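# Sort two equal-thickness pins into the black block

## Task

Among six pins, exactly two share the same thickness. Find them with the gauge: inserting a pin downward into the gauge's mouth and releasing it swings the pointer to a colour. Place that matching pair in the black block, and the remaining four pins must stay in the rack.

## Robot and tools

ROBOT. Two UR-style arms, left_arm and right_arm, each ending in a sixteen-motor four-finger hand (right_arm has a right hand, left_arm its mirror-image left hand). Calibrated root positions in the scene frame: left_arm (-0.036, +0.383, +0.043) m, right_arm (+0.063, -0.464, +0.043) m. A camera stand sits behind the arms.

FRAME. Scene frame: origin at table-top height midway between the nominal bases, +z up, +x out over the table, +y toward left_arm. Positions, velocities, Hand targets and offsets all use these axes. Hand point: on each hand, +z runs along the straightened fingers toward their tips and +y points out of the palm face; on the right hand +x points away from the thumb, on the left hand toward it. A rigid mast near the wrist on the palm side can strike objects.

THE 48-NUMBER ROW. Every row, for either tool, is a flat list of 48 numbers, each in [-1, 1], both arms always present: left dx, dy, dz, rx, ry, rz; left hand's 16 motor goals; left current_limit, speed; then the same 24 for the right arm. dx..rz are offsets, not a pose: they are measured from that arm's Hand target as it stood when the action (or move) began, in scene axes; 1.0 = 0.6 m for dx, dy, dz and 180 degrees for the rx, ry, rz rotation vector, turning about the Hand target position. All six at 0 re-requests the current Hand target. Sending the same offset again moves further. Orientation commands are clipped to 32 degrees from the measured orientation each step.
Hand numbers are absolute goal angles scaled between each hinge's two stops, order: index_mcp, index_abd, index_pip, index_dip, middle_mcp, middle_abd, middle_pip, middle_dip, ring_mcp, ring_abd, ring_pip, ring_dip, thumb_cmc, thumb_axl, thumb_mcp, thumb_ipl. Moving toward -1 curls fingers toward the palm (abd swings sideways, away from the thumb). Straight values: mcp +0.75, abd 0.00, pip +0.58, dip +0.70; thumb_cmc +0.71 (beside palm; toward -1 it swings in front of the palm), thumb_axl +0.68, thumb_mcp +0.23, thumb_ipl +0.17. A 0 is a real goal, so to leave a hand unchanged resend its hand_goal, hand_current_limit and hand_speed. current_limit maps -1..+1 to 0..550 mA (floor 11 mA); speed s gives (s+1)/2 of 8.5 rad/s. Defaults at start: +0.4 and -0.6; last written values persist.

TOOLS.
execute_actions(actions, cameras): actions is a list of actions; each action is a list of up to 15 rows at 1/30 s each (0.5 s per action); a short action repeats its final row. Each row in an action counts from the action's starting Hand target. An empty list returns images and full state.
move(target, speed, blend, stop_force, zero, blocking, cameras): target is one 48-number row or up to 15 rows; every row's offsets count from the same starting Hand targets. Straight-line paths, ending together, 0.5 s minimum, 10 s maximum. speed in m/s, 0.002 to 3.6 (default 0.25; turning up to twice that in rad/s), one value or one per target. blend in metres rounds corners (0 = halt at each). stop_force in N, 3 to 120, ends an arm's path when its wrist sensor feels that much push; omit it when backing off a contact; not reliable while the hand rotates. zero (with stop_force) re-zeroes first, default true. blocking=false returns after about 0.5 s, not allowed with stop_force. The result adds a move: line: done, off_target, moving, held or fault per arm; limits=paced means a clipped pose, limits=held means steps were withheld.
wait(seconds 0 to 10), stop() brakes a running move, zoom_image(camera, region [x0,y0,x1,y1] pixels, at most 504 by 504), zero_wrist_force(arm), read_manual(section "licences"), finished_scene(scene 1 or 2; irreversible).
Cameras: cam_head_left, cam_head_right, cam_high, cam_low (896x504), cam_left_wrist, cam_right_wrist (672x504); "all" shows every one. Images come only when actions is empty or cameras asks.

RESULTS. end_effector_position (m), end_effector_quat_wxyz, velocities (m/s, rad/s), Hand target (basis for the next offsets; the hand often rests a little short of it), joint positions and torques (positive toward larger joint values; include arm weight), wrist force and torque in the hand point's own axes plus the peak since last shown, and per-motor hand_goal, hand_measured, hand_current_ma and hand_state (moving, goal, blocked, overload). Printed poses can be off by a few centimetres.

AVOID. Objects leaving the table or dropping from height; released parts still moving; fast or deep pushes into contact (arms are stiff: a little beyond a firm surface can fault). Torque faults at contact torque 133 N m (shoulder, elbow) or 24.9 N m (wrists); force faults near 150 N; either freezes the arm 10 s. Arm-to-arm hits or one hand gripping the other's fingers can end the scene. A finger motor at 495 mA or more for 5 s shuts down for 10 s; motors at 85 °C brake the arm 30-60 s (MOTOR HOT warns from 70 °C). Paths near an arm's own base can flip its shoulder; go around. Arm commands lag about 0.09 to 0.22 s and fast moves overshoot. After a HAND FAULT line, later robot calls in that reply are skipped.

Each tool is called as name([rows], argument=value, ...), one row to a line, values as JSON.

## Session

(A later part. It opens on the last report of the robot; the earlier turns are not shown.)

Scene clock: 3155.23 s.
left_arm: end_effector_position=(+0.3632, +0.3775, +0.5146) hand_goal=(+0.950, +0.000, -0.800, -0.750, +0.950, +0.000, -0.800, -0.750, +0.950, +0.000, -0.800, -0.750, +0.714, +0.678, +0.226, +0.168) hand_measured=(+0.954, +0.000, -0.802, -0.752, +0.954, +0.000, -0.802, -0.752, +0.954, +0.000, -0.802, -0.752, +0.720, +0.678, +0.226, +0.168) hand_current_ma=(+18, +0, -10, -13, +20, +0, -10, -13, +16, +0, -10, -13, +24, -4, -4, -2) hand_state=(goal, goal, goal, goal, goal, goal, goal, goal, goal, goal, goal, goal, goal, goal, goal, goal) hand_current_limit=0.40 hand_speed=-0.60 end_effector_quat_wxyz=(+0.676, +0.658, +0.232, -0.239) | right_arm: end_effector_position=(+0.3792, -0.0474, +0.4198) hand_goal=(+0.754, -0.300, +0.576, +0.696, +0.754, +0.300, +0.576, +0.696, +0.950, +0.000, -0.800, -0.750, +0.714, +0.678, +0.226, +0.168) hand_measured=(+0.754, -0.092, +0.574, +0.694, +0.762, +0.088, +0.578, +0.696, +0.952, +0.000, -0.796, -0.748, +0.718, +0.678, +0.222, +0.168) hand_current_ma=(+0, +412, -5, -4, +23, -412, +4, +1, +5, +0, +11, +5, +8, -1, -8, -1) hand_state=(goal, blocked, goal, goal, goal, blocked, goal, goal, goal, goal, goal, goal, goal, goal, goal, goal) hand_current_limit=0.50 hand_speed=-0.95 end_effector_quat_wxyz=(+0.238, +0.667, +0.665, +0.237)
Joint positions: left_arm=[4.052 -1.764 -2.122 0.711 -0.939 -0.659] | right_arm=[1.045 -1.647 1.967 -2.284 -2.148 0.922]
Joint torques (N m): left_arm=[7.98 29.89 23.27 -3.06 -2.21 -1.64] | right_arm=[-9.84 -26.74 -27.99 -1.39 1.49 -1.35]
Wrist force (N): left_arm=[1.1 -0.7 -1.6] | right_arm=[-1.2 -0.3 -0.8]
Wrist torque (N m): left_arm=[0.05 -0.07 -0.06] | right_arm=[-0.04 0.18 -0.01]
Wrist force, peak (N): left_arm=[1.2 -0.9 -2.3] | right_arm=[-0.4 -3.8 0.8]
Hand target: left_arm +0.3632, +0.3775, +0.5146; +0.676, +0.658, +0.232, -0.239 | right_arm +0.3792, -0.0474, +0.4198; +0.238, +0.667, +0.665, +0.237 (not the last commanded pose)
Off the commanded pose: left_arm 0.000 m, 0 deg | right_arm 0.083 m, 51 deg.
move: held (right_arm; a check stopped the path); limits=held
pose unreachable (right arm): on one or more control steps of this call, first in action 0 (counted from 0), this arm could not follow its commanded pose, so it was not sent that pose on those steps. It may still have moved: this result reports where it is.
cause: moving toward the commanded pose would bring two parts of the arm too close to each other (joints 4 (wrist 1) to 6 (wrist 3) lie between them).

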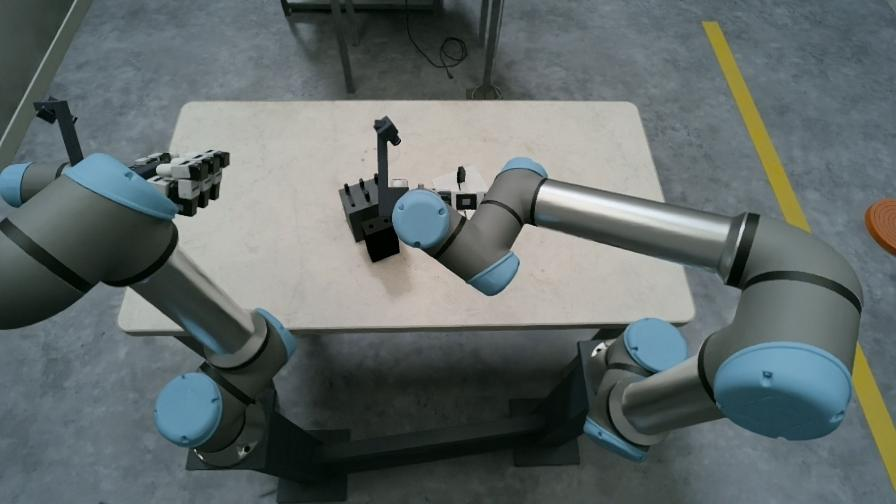

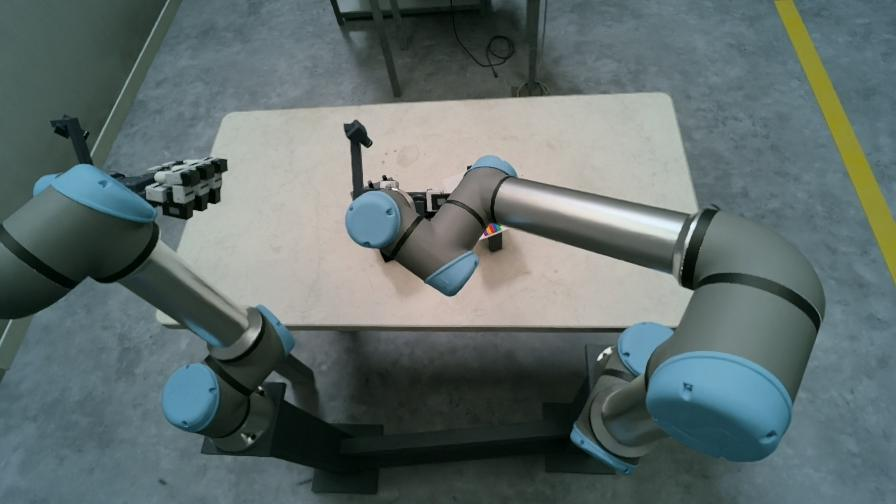

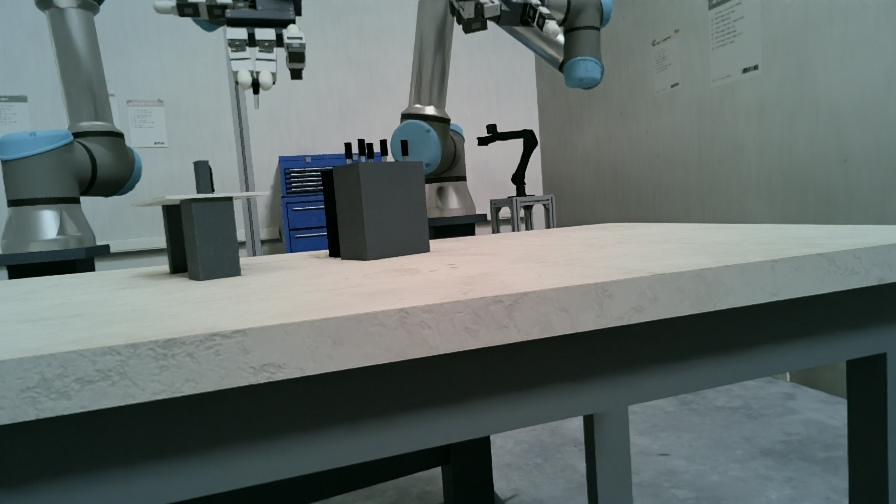

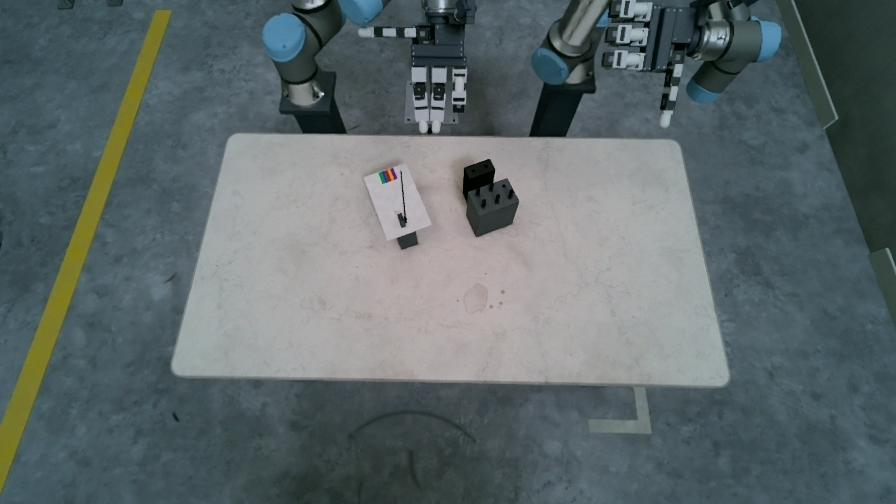

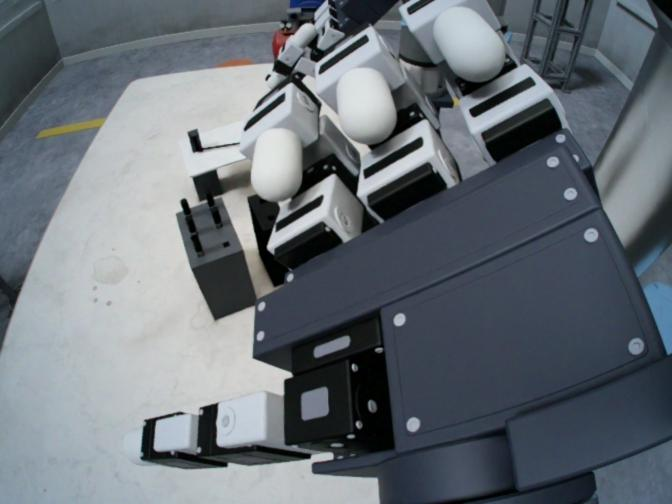

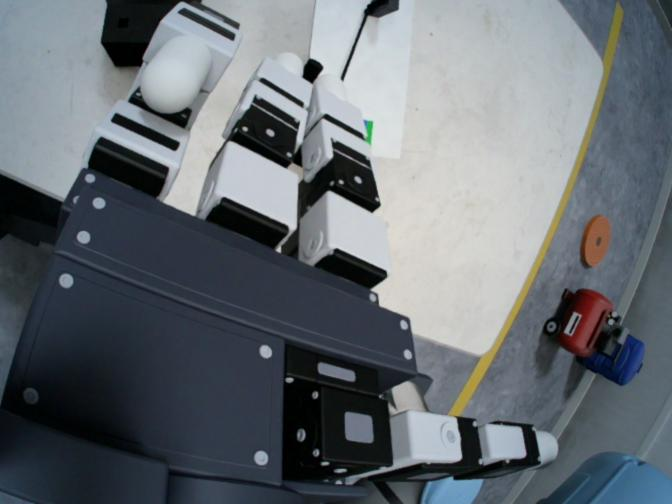

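move([
  [0,0,0,0,0,0,0.95,0,-0.8,-0.75,0.95,0,-0.8,-0.75,0.95,0,-0.8,-0.75,0.714,0.678,0.226,0.168,0.4,-0.6,0.1,0.0,0,0,0.2183,0,0.754,-0.3,0.576,0.696,0.754,0.3,0.576,0.696,0.95,0,-0.8,-0.75,0.714,0.678,0.226,0.168,0.5,-0.95],
  [0,0,0,0,0,0,0.95,0,-0.8,-0.75,0.95,0,-0.8,-0.75,0.95,0,-0.8,-0.75,0.714,0.678,0.226,0.168,0.4,-0.6,0.6147,0.134,0,-0.0496,0.2145,0.1387,0.754,-0.3,0.576,0.696,0.754,0.3,0.576,0.696,0.95,0,-0.8,-0.75,0.714,0.678,0.226,0.168,0.5,-0.95],
], speed=0.15, blend=[0.03,0], cameras=["cam_high","cam_left_wrist","cam_low"])

Scene clock: 3198.07 s.
left_arm: end_effector_position=(+0.3632, +0.3775, +0.5146) hand_goal=(+0.950, +0.000, -0.800, -0.750, +0.950, +0.000, -0.800, -0.750, +0.950, +0.000, -0.800, -0.750, +0.714, +0.678, +0.226, +0.168) hand_measured=(+0.954, +0.000, -0.802, -0.752, +0.954, +0.000, -0.802, -0.752, +0.954, +0.000, -0.802, -0.752, +0.720, +0.678, +0.226, +0.168) hand_current_ma=(+18, +0, -10, -13, +20, +0, -10, -13, +16, +0, -10, -13, +24, -4, -4, -2) hand_state=(goal, goal, goal, goal, goal, goal, goal, goal, goal, goal, goal, goal, goal, goal, goal, goal) hand_current_limit=0.40 hand_speed=-0.60 end_effector_quat_wxyz=(+0.676, +0.658, +0.232, -0.239) | right_arm: end_effector_position=(+0.7480, +0.0330, +0.4198) hand_goal=(+0.754, -0.300, +0.576, +0.696, +0.754, +0.300, +0.576, +0.696, +0.950, +0.000, -0.800, -0.750, +0.714, +0.678, +0.226, +0.168) hand_measured=(+0.750, -0.092, +0.574, +0.694, +0.760, +0.088, +0.578, +0.696, +0.952, +0.000, -0.796, -0.748, +0.716, +0.678, +0.222, +0.168) hand_current_ma=(-7, +412, -5, -4, +16, -412, +4, +1, +3, +0, +11, +5, +4, -1, -8, -1) hand_state=(goal, blocked, goal, goal, goal, blocked, goal, goal, goal, goal, goal, goal, goal, goal, goal, goal) hand_current_limit=0.50 hand_speed=-0.95 end_effector_quat_wxyz=(+0.001, +0.531, +0.847, -0.001)
Joint positions: left_arm=[4.052 -1.764 -2.122 0.711 -0.939 -0.659] | right_arm=[0.511 -0.831 0.493 -1.232 -1.573 0.051]
Joint torques (N m): left_arm=[6.4 30.63 22.4 -3.04 -2.1 -1.57] | right_arm=[-9.91 -40.54 -25.96 -1.13 -2.49 -1.21]
Wrist force (N): left_arm=[1.1 -0.8 -1.9] | right_arm=[-0.6 -0.2 -1.1]
Wrist torque (N m): left_arm=[0.05 -0.06 -0.06] | right_arm=[0.04 0.07 0.03]
Wrist force, peak (N): left_arm=[1.3 -0.8 -2.2] | right_arm=[-1.4 -0.5 -0.9]
Hand target: left_arm +0.3632, +0.3775, +0.5146; +0.676, +0.658, +0.232, -0.239 | right_arm +0.7480, +0.0330, +0.4198; +0.001, +0.531, +0.847, -0.001
Off the commanded pose: left_arm 0.000 m, 0 deg | right_arm 0.000 m, 0 deg.
move: done
Images, in order (width x height): cam_high 896x504, cam_low 896x504, cam_left_wrist 672x504.

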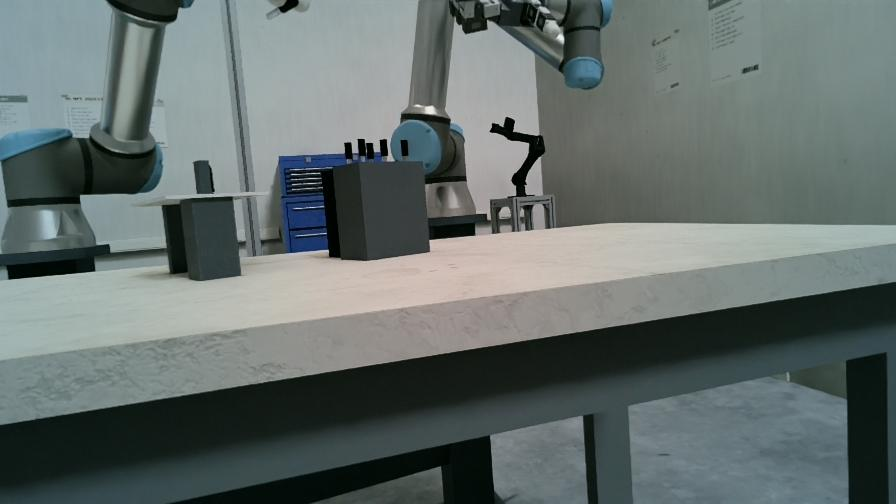

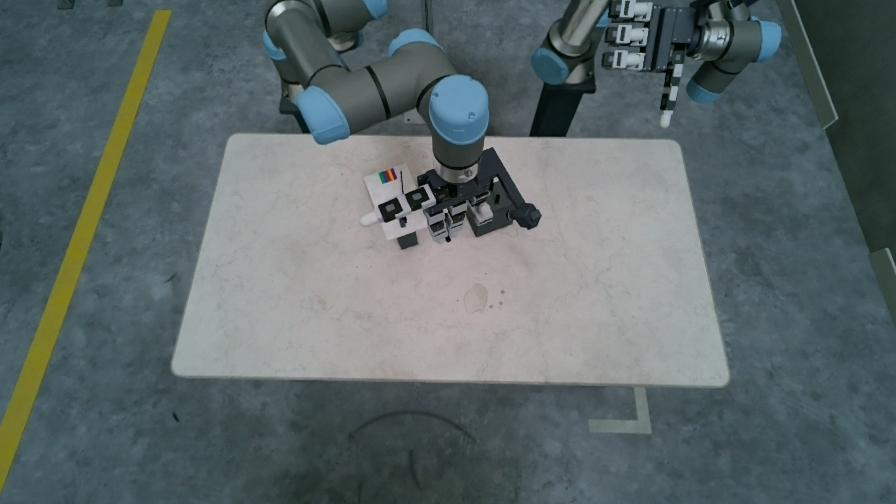

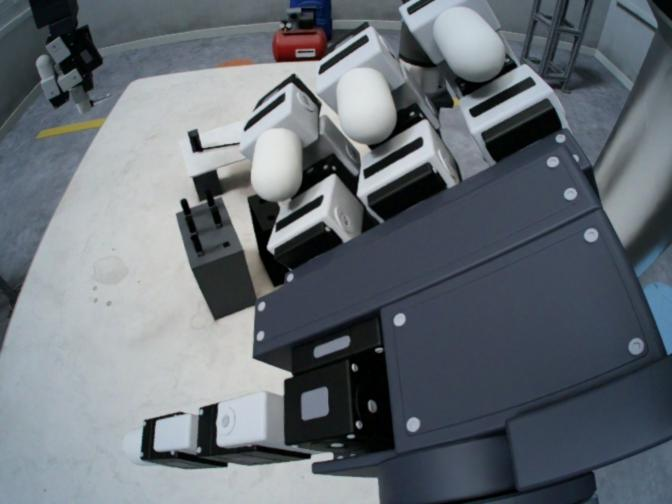

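move(target=[0,0,0,0,0,0,0.95,0,-0.8,-0.75,0.95,0,-0.8,-0.75,0.95,0,-0.8,-0.75,0.714,0.678,0.226,0.168,0.4,-0.6,0,0,-0.45,0,0,0,0.754,-0.3,0.576,0.696,0.754,0.3,0.576,0.696,0.95,0,-0.8,-0.75,0.714,0.678,0.226,0.168,0.5,-0.95], speed=0.12, cameras=["cam_high","cam_left_wrist"])

zoom_image(camera="cam_high", region=[220, 160, 320, 280])

zoom_image(camera="cam_left_wrist", region=[60, 180, 180, 280])

Scene clock: 3205.97 s.
left_arm: end_effector_position=(+0.3632, +0.3775, +0.5146) hand_goal=(+0.950, +0.000, -0.800, -0.750, +0.950, +0.000, -0.800, -0.750, +0.950, +0.000, -0.800, -0.750, +0.714, +0.678, +0.226, +0.168) hand_measured=(+0.954, +0.000, -0.802, -0.752, +0.954, +0.000, -0.802, -0.752, +0.954, +0.000, -0.802, -0.752, +0.720, +0.678, +0.226, +0.168) hand_current_ma=(+18, +0, -10, -13, +20, +0, -10, -13, +16, +0, -10, -13, +24, -4, -4, -2) hand_state=(goal, goal, goal, goal, goal, goal, goal, goal, goal, goal, goal, goal, goal, goal, goal, goal) hand_current_limit=0.40 hand_speed=-0.60 end_effector_quat_wxyz=(+0.676, +0.658, +0.232, -0.239) | right_arm: end_effector_position=(+0.7480, +0.0330, +0.1500) hand_goal=(+0.754, -0.300, +0.576, +0.696, +0.754, +0.300, +0.576, +0.696, +0.950, +0.000, -0.800, -0.750, +0.714, +0.678, +0.226, +0.168) hand_measured=(+0.750, -0.092, +0.574, +0.694, +0.760, +0.088, +0.578, +0.696, +0.952, +0.000, -0.796, -0.748, +0.716, +0.678, +0.222, +0.168) hand_current_ma=(-7, +412, -5, -4, +16, -412, +4, +1, +2, +0, +11, +5, +4, -1, -8, -1) hand_state=(goal, blocked, goal, goal, goal, blocked, goal, goal, goal, goal, goal, goal, goal, goal, goal, goal) hand_current_limit=0.50 hand_speed=-0.95 end_effector_quat_wxyz=(+0.001, +0.531, +0.847, -0.001)
Joint positions: left_arm=[4.052 -1.764 -2.122 0.711 -0.939 -0.659] | right_arm=[0.511 -0.822 1.18 -1.927 -1.573 0.051]
Joint torques (N m): left_arm=[6.48 29.11 22.11 -2.89 -1.94 -1.7] | right_arm=[-6.42 -42.69 -14.29 -4.3 2.32 -1.28]
Wrist force (N): left_arm=[0.8 -0.9 -1.9] | right_arm=[-0.3 -0.2 -0.8]
Wrist torque (N m): left_arm=[0.04 -0.03 -0.08] | right_arm=[0.03 0.04 0.02]
Wrist force, peak (N): left_arm=[1.5 -1.1 -2.0] | right_arm=[-0.6 -0.2 -1.9]
Hand target: left_arm +0.3632, +0.3775, +0.5146; +0.676, +0.658, +0.232, -0.239 | right_arm +0.7480, +0.0330, +0.1498; +0.001, +0.531, +0.847, -0.001
Off the commanded pose: left_arm 0.000 m, 0 deg | right_arm 0.000 m, 0 deg.
move: done
Images, in order (width x height): cam_high 896x504, cam_left_wrist 672x504.

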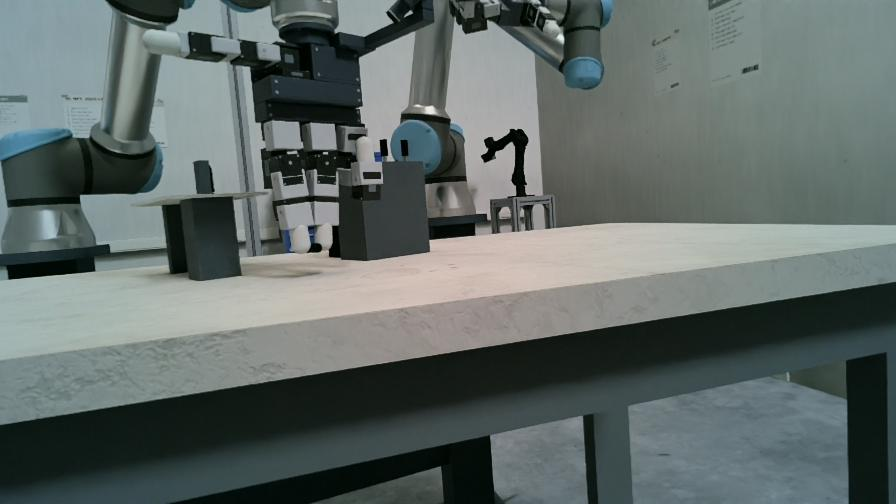

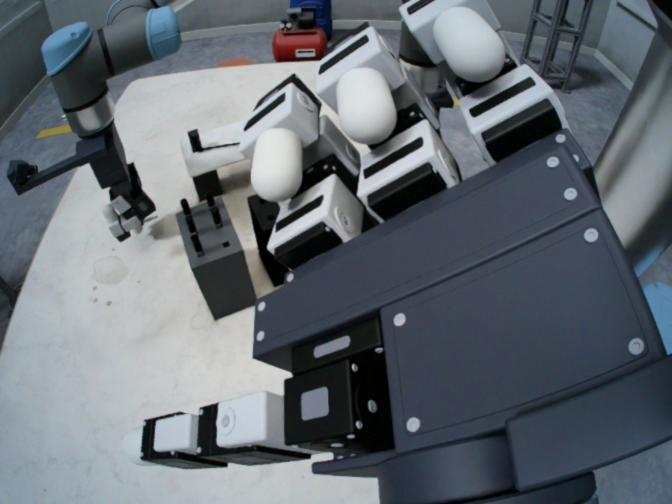

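Scaled by 4.200.

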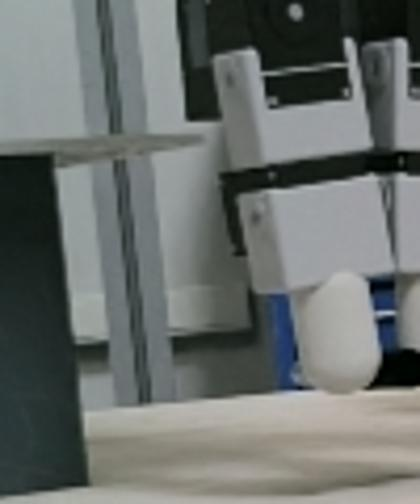

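Scaled by 4.200 from the camera's 672x504 image, which has a finer 960x720 frame.

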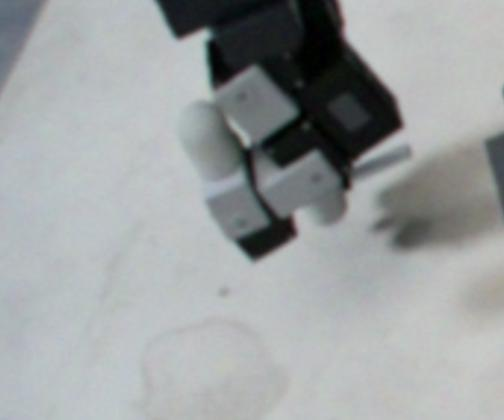

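move(target=[0,0,0,0,0,0,0.95,0,-0.8,-0.75,0.95,0,-0.8,-0.75,0.95,0,-0.8,-0.75,0.714,0.678,0.226,0.168,0.4,-0.6,0,0,-0.05,0,0,0,0.754,-0.3,0.576,0.696,0.754,0.3,0.576,0.696,0.95,0,-0.8,-0.75,0.714,0.678,0.226,0.168,0.5,-0.95], speed=0.008, stop_force=3, cameras=["cam_high","cam_left_wrist"])

zoom_image(camera="cam_high", region=[260, 200, 360, 280])

zoom_image(camera="cam_left_wrist", region=[60, 180, 180, 280])

Scene clock: 3216.00 s.
left_arm: end_effector_position=(+0.3632, +0.3775, +0.5146) hand_goal=(+0.950, +0.000, -0.800, -0.750, +0.950, +0.000, -0.800, -0.750, +0.950, +0.000, -0.800, -0.750, +0.714, +0.678, +0.226, +0.168) hand_measured=(+0.954, +0.000, -0.802, -0.752, +0.954, +0.000, -0.802, -0.752, +0.954, +0.000, -0.802, -0.752, +0.720, +0.678, +0.226, +0.168) hand_current_ma=(+18, +0, -10, -13, +20, +0, -10, -13, +16, +0, -10, -13, +24, -4, -4, -2) hand_state=(goal, goal, goal, goal, goal, goal, goal, goal, goal, goal, goal, goal, goal, goal, goal, goal) hand_current_limit=0.40 hand_speed=-0.60 end_effector_quat_wxyz=(+0.676, +0.658, +0.232, -0.239) | right_arm: end_effector_position=(+0.7480, +0.0330, +0.1225) hand_goal=(+0.754, -0.300, +0.576, +0.696, +0.754, +0.300, +0.576, +0.696, +0.950, +0.000, -0.800, -0.750, +0.714, +0.678, +0.226, +0.168) hand_measured=(+0.750, -0.092, +0.574, +0.694, +0.760, +0.088, +0.578, +0.696, +0.952, +0.000, -0.796, -0.748, +0.716, +0.678, +0.222, +0.168) hand_current_ma=(-6, +413, -4, -4, +16, -412, +5, +1, +2, +0, +11, +5, +4, -1, -8, -1) hand_state=(goal, blocked, goal, goal, goal, blocked, goal, goal, goal, goal, goal, goal, goal, goal, goal, goal) hand_current_limit=0.50 hand_speed=-0.95 end_effector_quat_wxyz=(+0.001, +0.531, +0.847, -0.001)
Joint positions: left_arm=[4.052 -1.764 -2.122 0.711 -0.939 -0.659] | right_arm=[0.511 -0.796 1.208 -1.981 -1.573 0.051]
Joint torques (N m): left_arm=[7.19 30.2 22.62 -2.84 -1.79 -1.35] | right_arm=[7.33 -55.97 -24.55 -0.89 2.21 -0.96]
Wrist force (N): left_arm=[1.1 -0.9 -1.9] | right_arm=[-0.3 -0.5 -4.8]
Wrist torque (N m): left_arm=[0.06 -0.06 -0.06] | right_arm=[0.31 0.03 0.01]
Wrist force, peak (N): left_arm=[1.1 -0.9 -2.3] | right_arm=[-0.6 -0.4 -10.1]
Hand target: left_arm +0.3632, +0.3775, +0.5146; +0.676, +0.658, +0.232, -0.239 | right_arm +0.7480, +0.0330, +0.1225; +0.001, +0.531, +0.847, -0.001 (not the last commanded pose)
Off the commanded pose: left_arm 0.000 m, 0 deg | right_arm 0.003 m, 0 deg.
move: contact (right_arm)
Images, in order (width x height): cam_high 896x504, cam_left_wrist 672x504.

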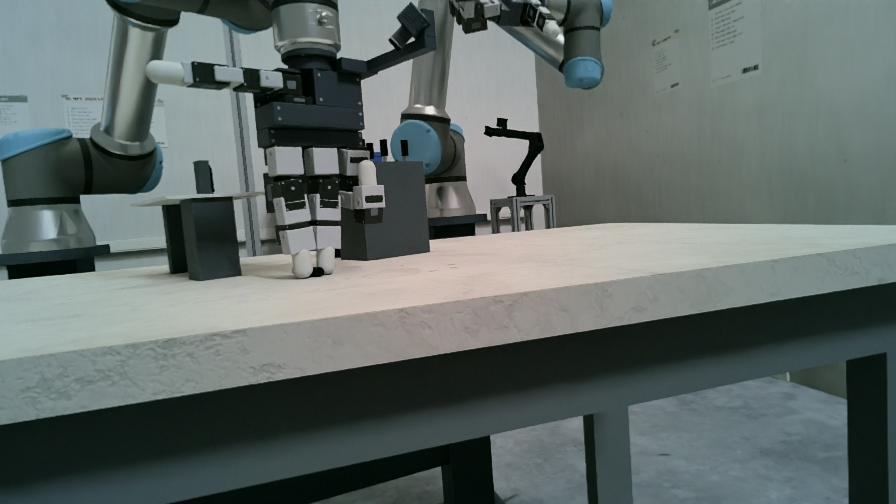

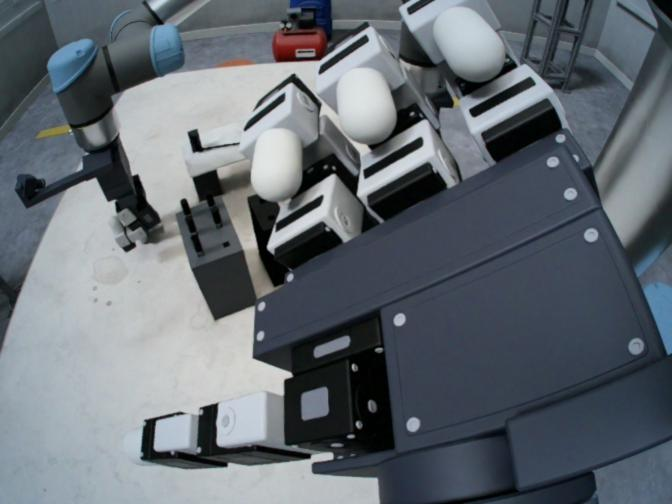

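Scaled by 5.040.

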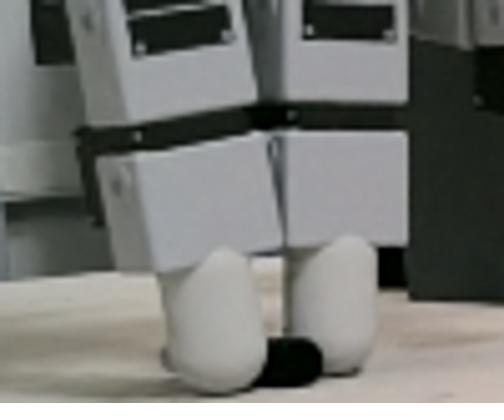

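Scaled by 4.200 from the camera's 672x504 image, which has a finer 960x720 frame.

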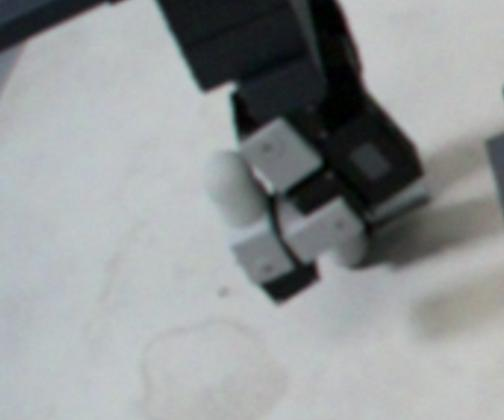

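move([
  [0,0,0,0,0,0,0.95,0,-0.8,-0.75,0.95,0,-0.8,-0.75,0.95,0,-0.8,-0.75,0.714,0.678,0.226,0.168,0.4,-0.6,0,0,0.001,0,0,0,0.754,0.0,0.576,0.696,0.754,0.0,0.576,0.696,0.95,0,-0.8,-0.75,0.714,0.678,0.226,0.168,0.5,-0.93],
  [0,0,0,0,0,0,0.95,0,-0.8,-0.75,0.95,0,-0.8,-0.75,0.95,0,-0.8,-0.75,0.714,0.678,0.226,0.168,0.4,-0.6,0,0,0.15,0,0,0,0.754,0.0,0.576,0.696,0.754,0.0,0.576,0.696,0.95,0,-0.8,-0.75,0.714,0.678,0.226,0.168,0.5,-0.93],
], speed=[0.01,0.06], cameras=["cam_high","cam_left_wrist"])

zoom_image(camera="cam_high", region=[260, 200, 360, 280])

zoom_image(camera="cam_left_wrist", region=[60, 180, 180, 280])

Scene clock: 3229.63 s.
left_arm: end_effector_position=(+0.3632, +0.3775, +0.5146) hand_goal=(+0.950, +0.000, -0.800, -0.750, +0.950, +0.000, -0.800, -0.750, +0.950, +0.000, -0.800, -0.750, +0.714, +0.678, +0.226, +0.168) hand_measured=(+0.954, +0.000, -0.802, -0.752, +0.954, +0.000, -0.802, -0.752, +0.954, +0.000, -0.802, -0.752, +0.720, +0.678, +0.226, +0.168) hand_current_ma=(+18, +0, -10, -13, +20, +0, -10, -13, +16, +0, -10, -13, +24, -4, -4, -2) hand_state=(goal, goal, goal, goal, goal, goal, goal, goal, goal, goal, goal, goal, goal, goal, goal, goal) hand_current_limit=0.40 hand_speed=-0.60 end_effector_quat_wxyz=(+0.676, +0.658, +0.232, -0.239) | right_arm: end_effector_position=(+0.7480, +0.0330, +0.2123) hand_goal=(+0.754, +0.000, +0.576, +0.696, +0.754, +0.000, +0.576, +0.696, +0.950, +0.000, -0.800, -0.750, +0.714, +0.678, +0.226, +0.168) hand_measured=(+0.750, -0.004, +0.574, +0.694, +0.756, +0.004, +0.578, +0.696, +0.952, +0.000, -0.796, -0.748, +0.716, +0.678, +0.222, +0.168) hand_current_ma=(-6, -5, -4, -4, +2, +5, +4, +1, +2, +0, +11, +5, +4, -1, -8, -1) hand_state=(goal, goal, goal, goal, goal, goal, goal, goal, goal, goal, goal, goal, goal, goal, goal, goal) hand_current_limit=0.50 hand_speed=-0.93 end_effector_quat_wxyz=(+0.001, +0.531, +0.847, -0.001)
Joint positions: left_arm=[4.052 -1.764 -2.122 0.711 -0.939 -0.659] | right_arm=[0.511 -0.869 1.095 -1.796 -1.573 0.051]
Joint torques (N m): left_arm=[6.58 30.25 21.96 -2.9 -1.91 -1.42] | right_arm=[5.86 -56.89 -27.83 -1.1 1.98 -0.47]
Wrist force (N): left_arm=[0.8 -0.6 -2.0] | right_arm=[-0.4 -0.2 -0.8]
Wrist torque (N m): left_arm=[0.09 -0.02 -0.09] | right_arm=[0.03 0.05 0.03]
Wrist force, peak (N): left_arm=[1.3 -1.1 -2.2] | right_arm=[-0.5 -0.3 -5.2]
Hand target: left_arm +0.3632, +0.3775, +0.5146; +0.676, +0.658, +0.232, -0.239 | right_arm +0.7480, +0.0330, +0.2125; +0.001, +0.531, +0.847, -0.001
Off the commanded pose: left_arm 0.000 m, 0 deg | right_arm 0.000 m, 0 deg.
move: done
Images, in order (width x height): cam_high 896x504, cam_left_wrist 672x504.

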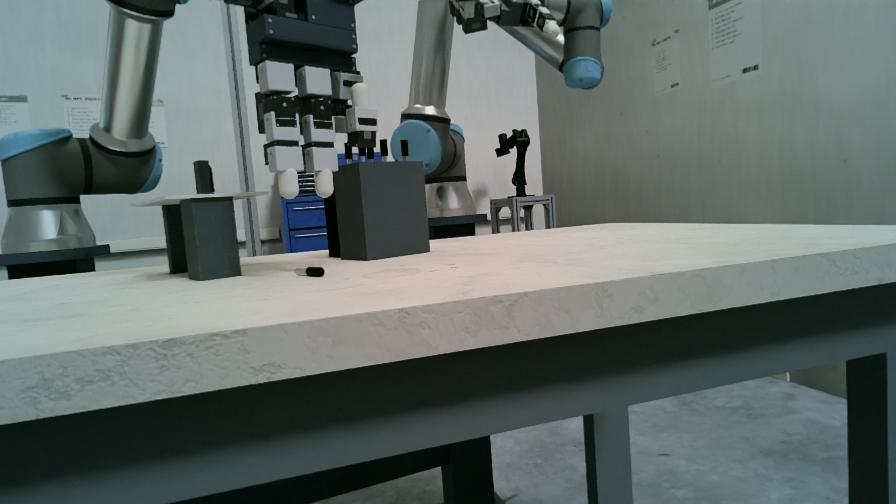

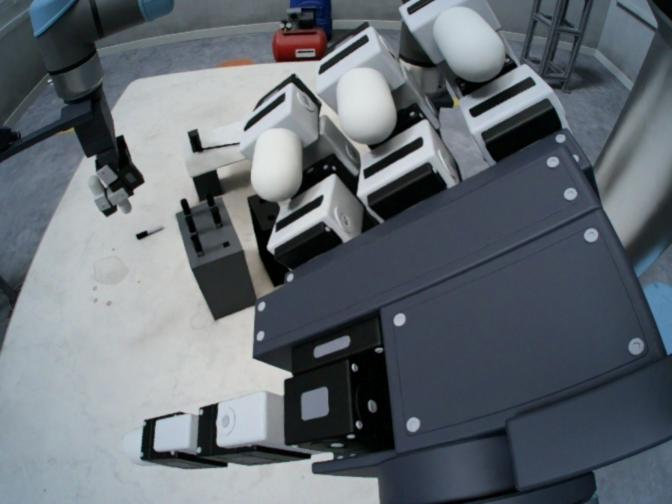

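Scaled by 5.040.

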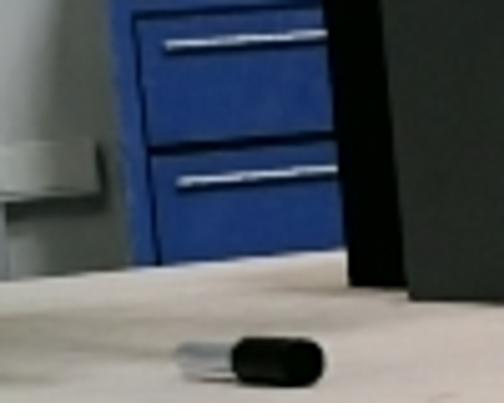

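Scaled by 4.200 from the camera's 672x504 image, which has a finer 960x720 frame.

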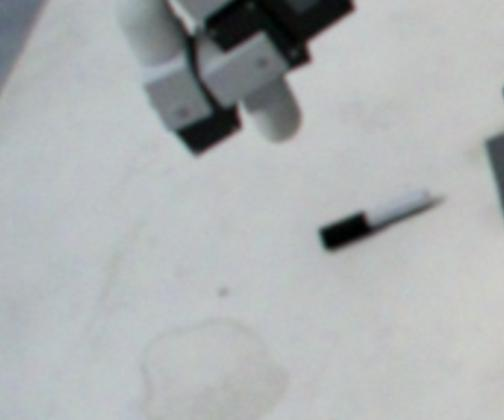

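move(target=[0,0,0,0,0,0,0.95,0,-0.8,-0.75,0.95,0,-0.8,-0.75,0.95,0,-0.8,-0.75,0.714,0.678,0.226,0.168,0.4,-0.6,-0.2272,-0.1105,0,0,0,-0.9944,0.754,0.0,0.576,0.696,0.754,0.0,0.576,0.696,0.95,0,-0.8,-0.75,0.714,0.678,0.226,0.168,0.5,-0.93], speed=0.25, cameras=[])

move(target=[0,0,0,0,0,0,0.95,0,-0.8,-0.75,0.95,0,-0.8,-0.75,0.95,0,-0.8,-0.75,0.714,0.678,0.226,0.168,0.4,-0.6,0,0,-0.1125,0,0,0,0.754,0.0,0.576,0.696,0.754,0.0,0.576,0.696,0.95,0,-0.8,-0.75,0.714,0.678,0.226,0.168,0.5,-0.93], speed=0.08, cameras=["cam_high","cam_left_wrist"])

zoom_image(camera="cam_high", region=[260, 200, 360, 280])

zoom_image(camera="cam_left_wrist", region=[100, 180, 200, 280])

Scene clock: 3244.20 s.
left_arm: end_effector_position=(+0.3632, +0.3775, +0.5146) hand_goal=(+0.950, +0.000, -0.800, -0.750, +0.950, +0.000, -0.800, -0.750, +0.950, +0.000, -0.800, -0.750, +0.714, +0.678, +0.226, +0.168) hand_measured=(+0.954, +0.000, -0.802, -0.752, +0.954, +0.000, -0.802, -0.752, +0.954, +0.000, -0.802, -0.752, +0.720, +0.678, +0.226, +0.168) hand_current_ma=(+18, +0, -10, -13, +20, +0, -10, -13, +16, +0, -10, -13, +24, -4, -4, -2) hand_state=(goal, goal, goal, goal, goal, goal, goal, goal, goal, goal, goal, goal, goal, goal, goal, goal) hand_current_limit=0.40 hand_speed=-0.60 end_effector_quat_wxyz=(+0.676, +0.658, +0.232, -0.239) | right_arm: end_effector_position=(+0.6117, -0.0333, +0.2125) hand_goal=(+0.754, +0.000, +0.576, +0.696, +0.754, +0.000, +0.576, +0.696, +0.950, +0.000, -0.800, -0.750, +0.714, +0.678, +0.226, +0.168) hand_measured=(+0.750, -0.002, +0.574, +0.694, +0.756, +0.004, +0.578, +0.696, +0.952, +0.000, -0.796, -0.748, +0.716, +0.678, +0.222, +0.168) hand_current_ma=(-6, -5, -4, -4, +2, +5, +4, +1, +2, +0, +11, +5, +4, -1, -8, -1) hand_state=(goal, goal, goal, goal, goal, goal, goal, goal, goal, goal, goal, goal, goal, goal, goal, goal) hand_current_limit=0.50 hand_speed=-0.93 end_effector_quat_wxyz=(-0.001, +0.852, -0.523, -0.001) end_effector_velocity=(+0.000, +0.000, +0.000) end_effector_angular_velocity=(+0.000, -0.001, -0.006)
Joint positions: left_arm=[4.052 -1.764 -2.122 0.711 -0.939 -0.659] | right_arm=[0.451 -0.844 1.053 -1.78 -1.568 3.114]
Joint velocities: left_arm=[within noise] | right_arm=[0 0 0.001 -0.002 0 0.005]
Joint torques (N m): left_arm=[7.4 30.02 22.24 -2.67 -1.47 -1.34] | right_arm=[-9.36 -59 -15.23 -4.26 -2.39 0.94]
Wrist force (N): left_arm=[0.9 -0.9 -1.9] | right_arm=[-0.5 -0.2 -1.0]
Wrist torque (N m): left_arm=[0.05 -0.03 -0.07] | right_arm=[0.07 0.06 -0.11]
Wrist force, peak (N): left_arm=[1.3 -0.9 -2.2] | right_arm=[-0.8 -0.6 -1.0]
Hand target: left_arm +0.3632, +0.3775, +0.5146; +0.676, +0.658, +0.232, -0.239 | right_arm +0.6117, -0.0333, +0.2125; -0.001, +0.852, -0.524, -0.001
Off the commanded pose: left_arm 0.000 m, 0 deg | right_arm 0.000 m, 0 deg.
move: done
No camera images: "cameras" was empty.

Scene clock: 3245.63 s.
left_arm: end_effector_position=(+0.3632, +0.3775, +0.5146) hand_goal=(+0.950, +0.000, -0.800, -0.750, +0.950, +0.000, -0.800, -0.750, +0.950, +0.000, -0.800, -0.750, +0.714, +0.678, +0.226, +0.168) hand_measured=(+0.954, +0.000, -0.802, -0.752, +0.954, +0.000, -0.802, -0.752, +0.954, +0.000, -0.802, -0.752, +0.720, +0.678, +0.226, +0.168) hand_current_ma=(+18, +0, -10, -13, +20, +0, -10, -13, +16, +0, -10, -13, +24, -4, -4, -2) hand_state=(goal, goal, goal, goal, goal, goal, goal, goal, goal, goal, goal, goal, goal, goal, goal, goal) hand_current_limit=0.40 hand_speed=-0.60 end_effector_quat_wxyz=(+0.676, +0.658, +0.232, -0.239) | right_arm: end_effector_position=(+0.6117, -0.0333, +0.1452) hand_goal=(+0.754, +0.000, +0.576, +0.696, +0.754, +0.000, +0.576, +0.696, +0.950, +0.000, -0.800, -0.750, +0.714, +0.678, +0.226, +0.168) hand_measured=(+0.750, -0.002, +0.574, +0.694, +0.756, +0.004, +0.578, +0.696, +0.952, +0.000, -0.796, -0.748, +0.716, +0.678, +0.222, +0.168) hand_current_ma=(-6, -5, -4, -4, +2, +5, +4, +1, +2, +0, +11, +5, +4, -1, -8, -1) hand_state=(goal, goal, goal, goal, goal, goal, goal, goal, goal, goal, goal, goal, goal, goal, goal, goal) hand_current_limit=0.50 hand_speed=-0.93 end_effector_quat_wxyz=(-0.001, +0.852, -0.524, -0.001)
Joint positions: left_arm=[4.052 -1.764 -2.122 0.711 -0.939 -0.659] | right_arm=[0.451 -0.795 1.145 -1.921 -1.568 3.115]
Joint torques (N m): left_arm=[7.81 30.03 22.25 -2.58 -1.6 -1.38] | right_arm=[-8.29 -42.72 -14.12 -3.96 0.03 1.01]
Wrist force (N): left_arm=[0.9 -0.8 -2.2] | right_arm=[-0.3 -0.4 -1.0]
Wrist torque (N m): left_arm=[0.08 -0.04 -0.08] | right_arm=[0.02 0.03 -0.11]
Wrist force, peak (N): left_arm=[1.3 -1.1 -2.0] | right_arm=[-0.6 -0.2 -1.8]
Hand target: left_arm +0.3632, +0.3775, +0.5146; +0.676, +0.658, +0.232, -0.239 | right_arm +0.6117, -0.0333, +0.1450; -0.001, +0.852, -0.524, -0.001
Off the commanded pose: left_arm 0.000 m, 0 deg | right_arm 0.000 m, 0 deg.
move: done
Images, in order (width x height): cam_high 896x504, cam_left_wrist 672x504.

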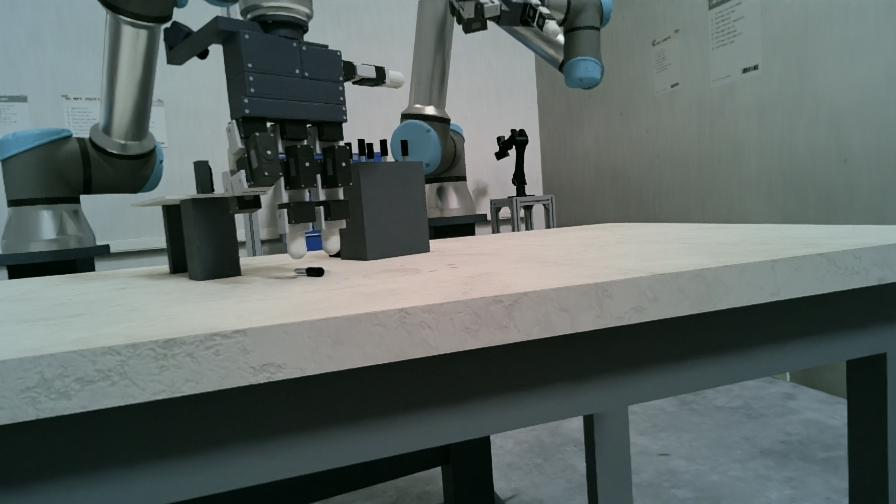

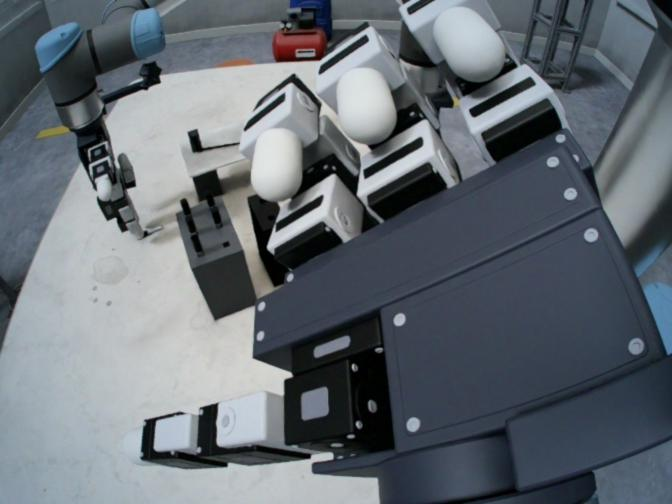

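Scaled by 5.040.

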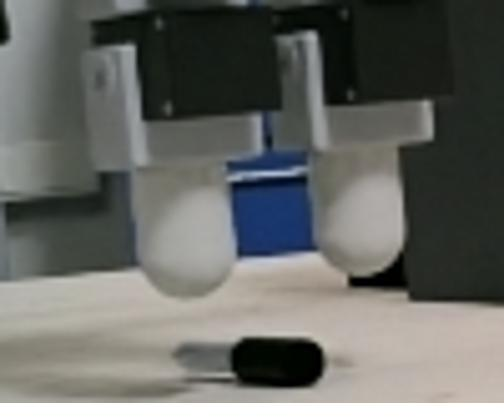

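Scaled by 5.040 from the camera's 672x504 image, which has a finer 960x720 frame.

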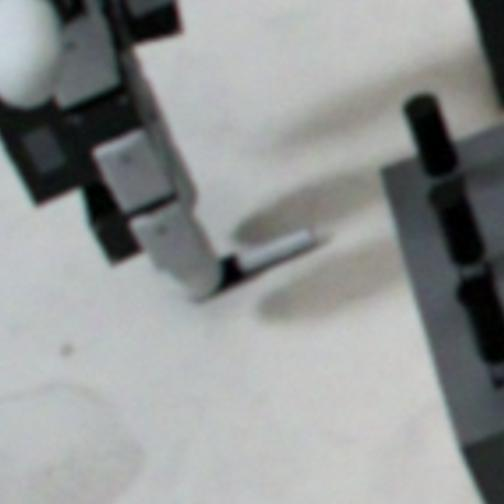

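move(target=[0,0,0,0,0,0,0.95,0,-0.8,-0.75,0.95,0,-0.8,-0.75,0.95,0,-0.8,-0.75,0.714,0.678,0.226,0.168,0.4,-0.6,0,0,-0.045,0,0,0,0.754,0.0,0.576,0.696,0.754,0.0,0.576,0.696,0.95,0,-0.8,-0.75,0.714,0.678,0.226,0.168,0.5,-0.93], speed=0.008, stop_force=3, cameras=["cam_high","cam_left_wrist"])

zoom_image(camera="cam_high", region=[260, 200, 360, 280])

zoom_image(camera="cam_left_wrist", region=[100, 180, 200, 280])

Scene clock: 3257.00 s.
left_arm: end_effector_position=(+0.3632, +0.3775, +0.5146) hand_goal=(+0.950, +0.000, -0.800, -0.750, +0.950, +0.000, -0.800, -0.750, +0.950, +0.000, -0.800, -0.750, +0.714, +0.678, +0.226, +0.168) hand_measured=(+0.954, +0.000, -0.802, -0.752, +0.954, +0.000, -0.802, -0.752, +0.954, +0.000, -0.802, -0.752, +0.720, +0.678, +0.226, +0.168) hand_current_ma=(+18, +0, -10, -13, +20, +0, -10, -13, +16, +0, -10, -13, +24, -4, -4, -2) hand_state=(goal, goal, goal, goal, goal, goal, goal, goal, goal, goal, goal, goal, goal, goal, goal, goal) hand_current_limit=0.40 hand_speed=-0.60 end_effector_quat_wxyz=(+0.676, +0.658, +0.232, -0.239) | right_arm: end_effector_position=(+0.6117, -0.0333, +0.1227) hand_goal=(+0.754, +0.000, +0.576, +0.696, +0.754, +0.000, +0.576, +0.696, +0.950, +0.000, -0.800, -0.750, +0.714, +0.678, +0.226, +0.168) hand_measured=(+0.750, -0.002, +0.574, +0.694, +0.754, +0.004, +0.578, +0.696, +0.952, +0.000, -0.796, -0.748, +0.716, +0.678, +0.222, +0.168) hand_current_ma=(-7, -5, -4, -4, +1, +5, +4, +1, +2, +0, +11, +5, +4, -1, -8, -1) hand_state=(goal, goal, goal, goal, goal, goal, goal, goal, goal, goal, goal, goal, goal, goal, goal, goal) hand_current_limit=0.50 hand_speed=-0.93 end_effector_quat_wxyz=(-0.001, +0.852, -0.524, -0.001)
Joint positions: left_arm=[4.052 -1.764 -2.122 0.711 -0.939 -0.659] | right_arm=[0.451 -0.774 1.168 -1.966 -1.568 3.115]
Joint torques (N m): left_arm=[7.17 29.72 22.27 -2.55 -1.37 -1.28] | right_arm=[7.69 -56.85 -24.4 -1.01 1.68 0.88]
Wrist force (N): left_arm=[1.1 -0.5 -2.0] | right_arm=[-0.4 -0.3 -5.0]
Wrist torque (N m): left_arm=[0.11 -0.06 -0.07] | right_arm=[0.33 0.06 -0.12]
Wrist force, peak (N): left_arm=[1.0 -1.1 -2.3] | right_arm=[-0.1 -0.3 -9.6]
Hand target: left_arm +0.3632, +0.3775, +0.5146; +0.676, +0.658, +0.232, -0.239 | right_arm +0.6117, -0.0333, +0.1227; -0.001, +0.852, -0.524, -0.001 (not the last commanded pose)
Off the commanded pose: left_arm 0.000 m, 0 deg | right_arm 0.005 m, 0 deg.
move: contact (right_arm)
Images, in order (width x height): cam_high 896x504, cam_left_wrist 672x504.

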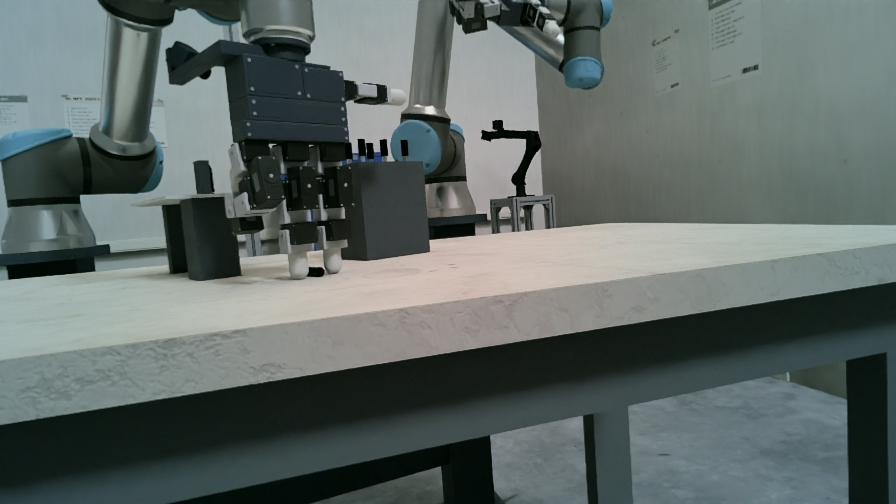

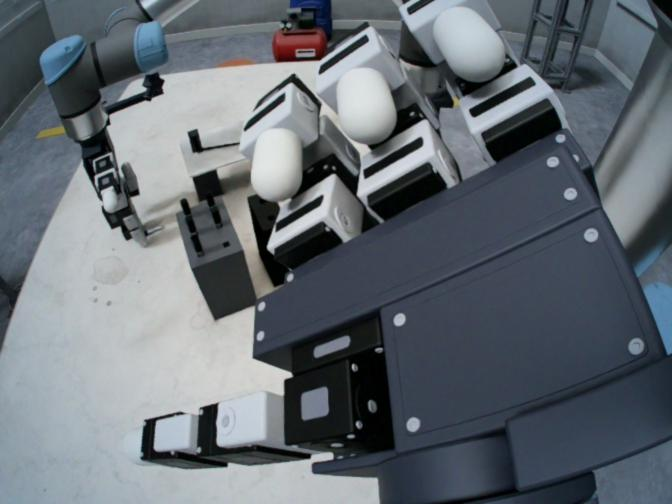

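Scaled by 5.040.

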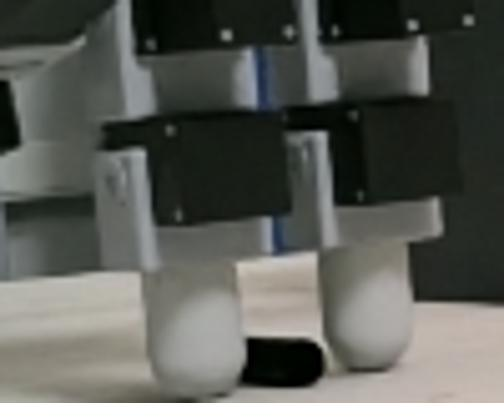

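Scaled by 5.040 from the camera's 672x504 image, which has a finer 960x720 frame.

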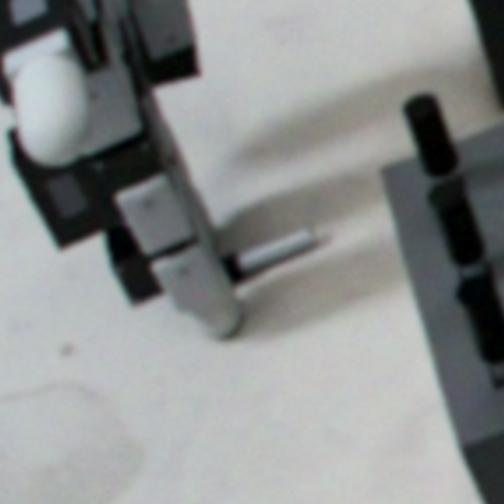

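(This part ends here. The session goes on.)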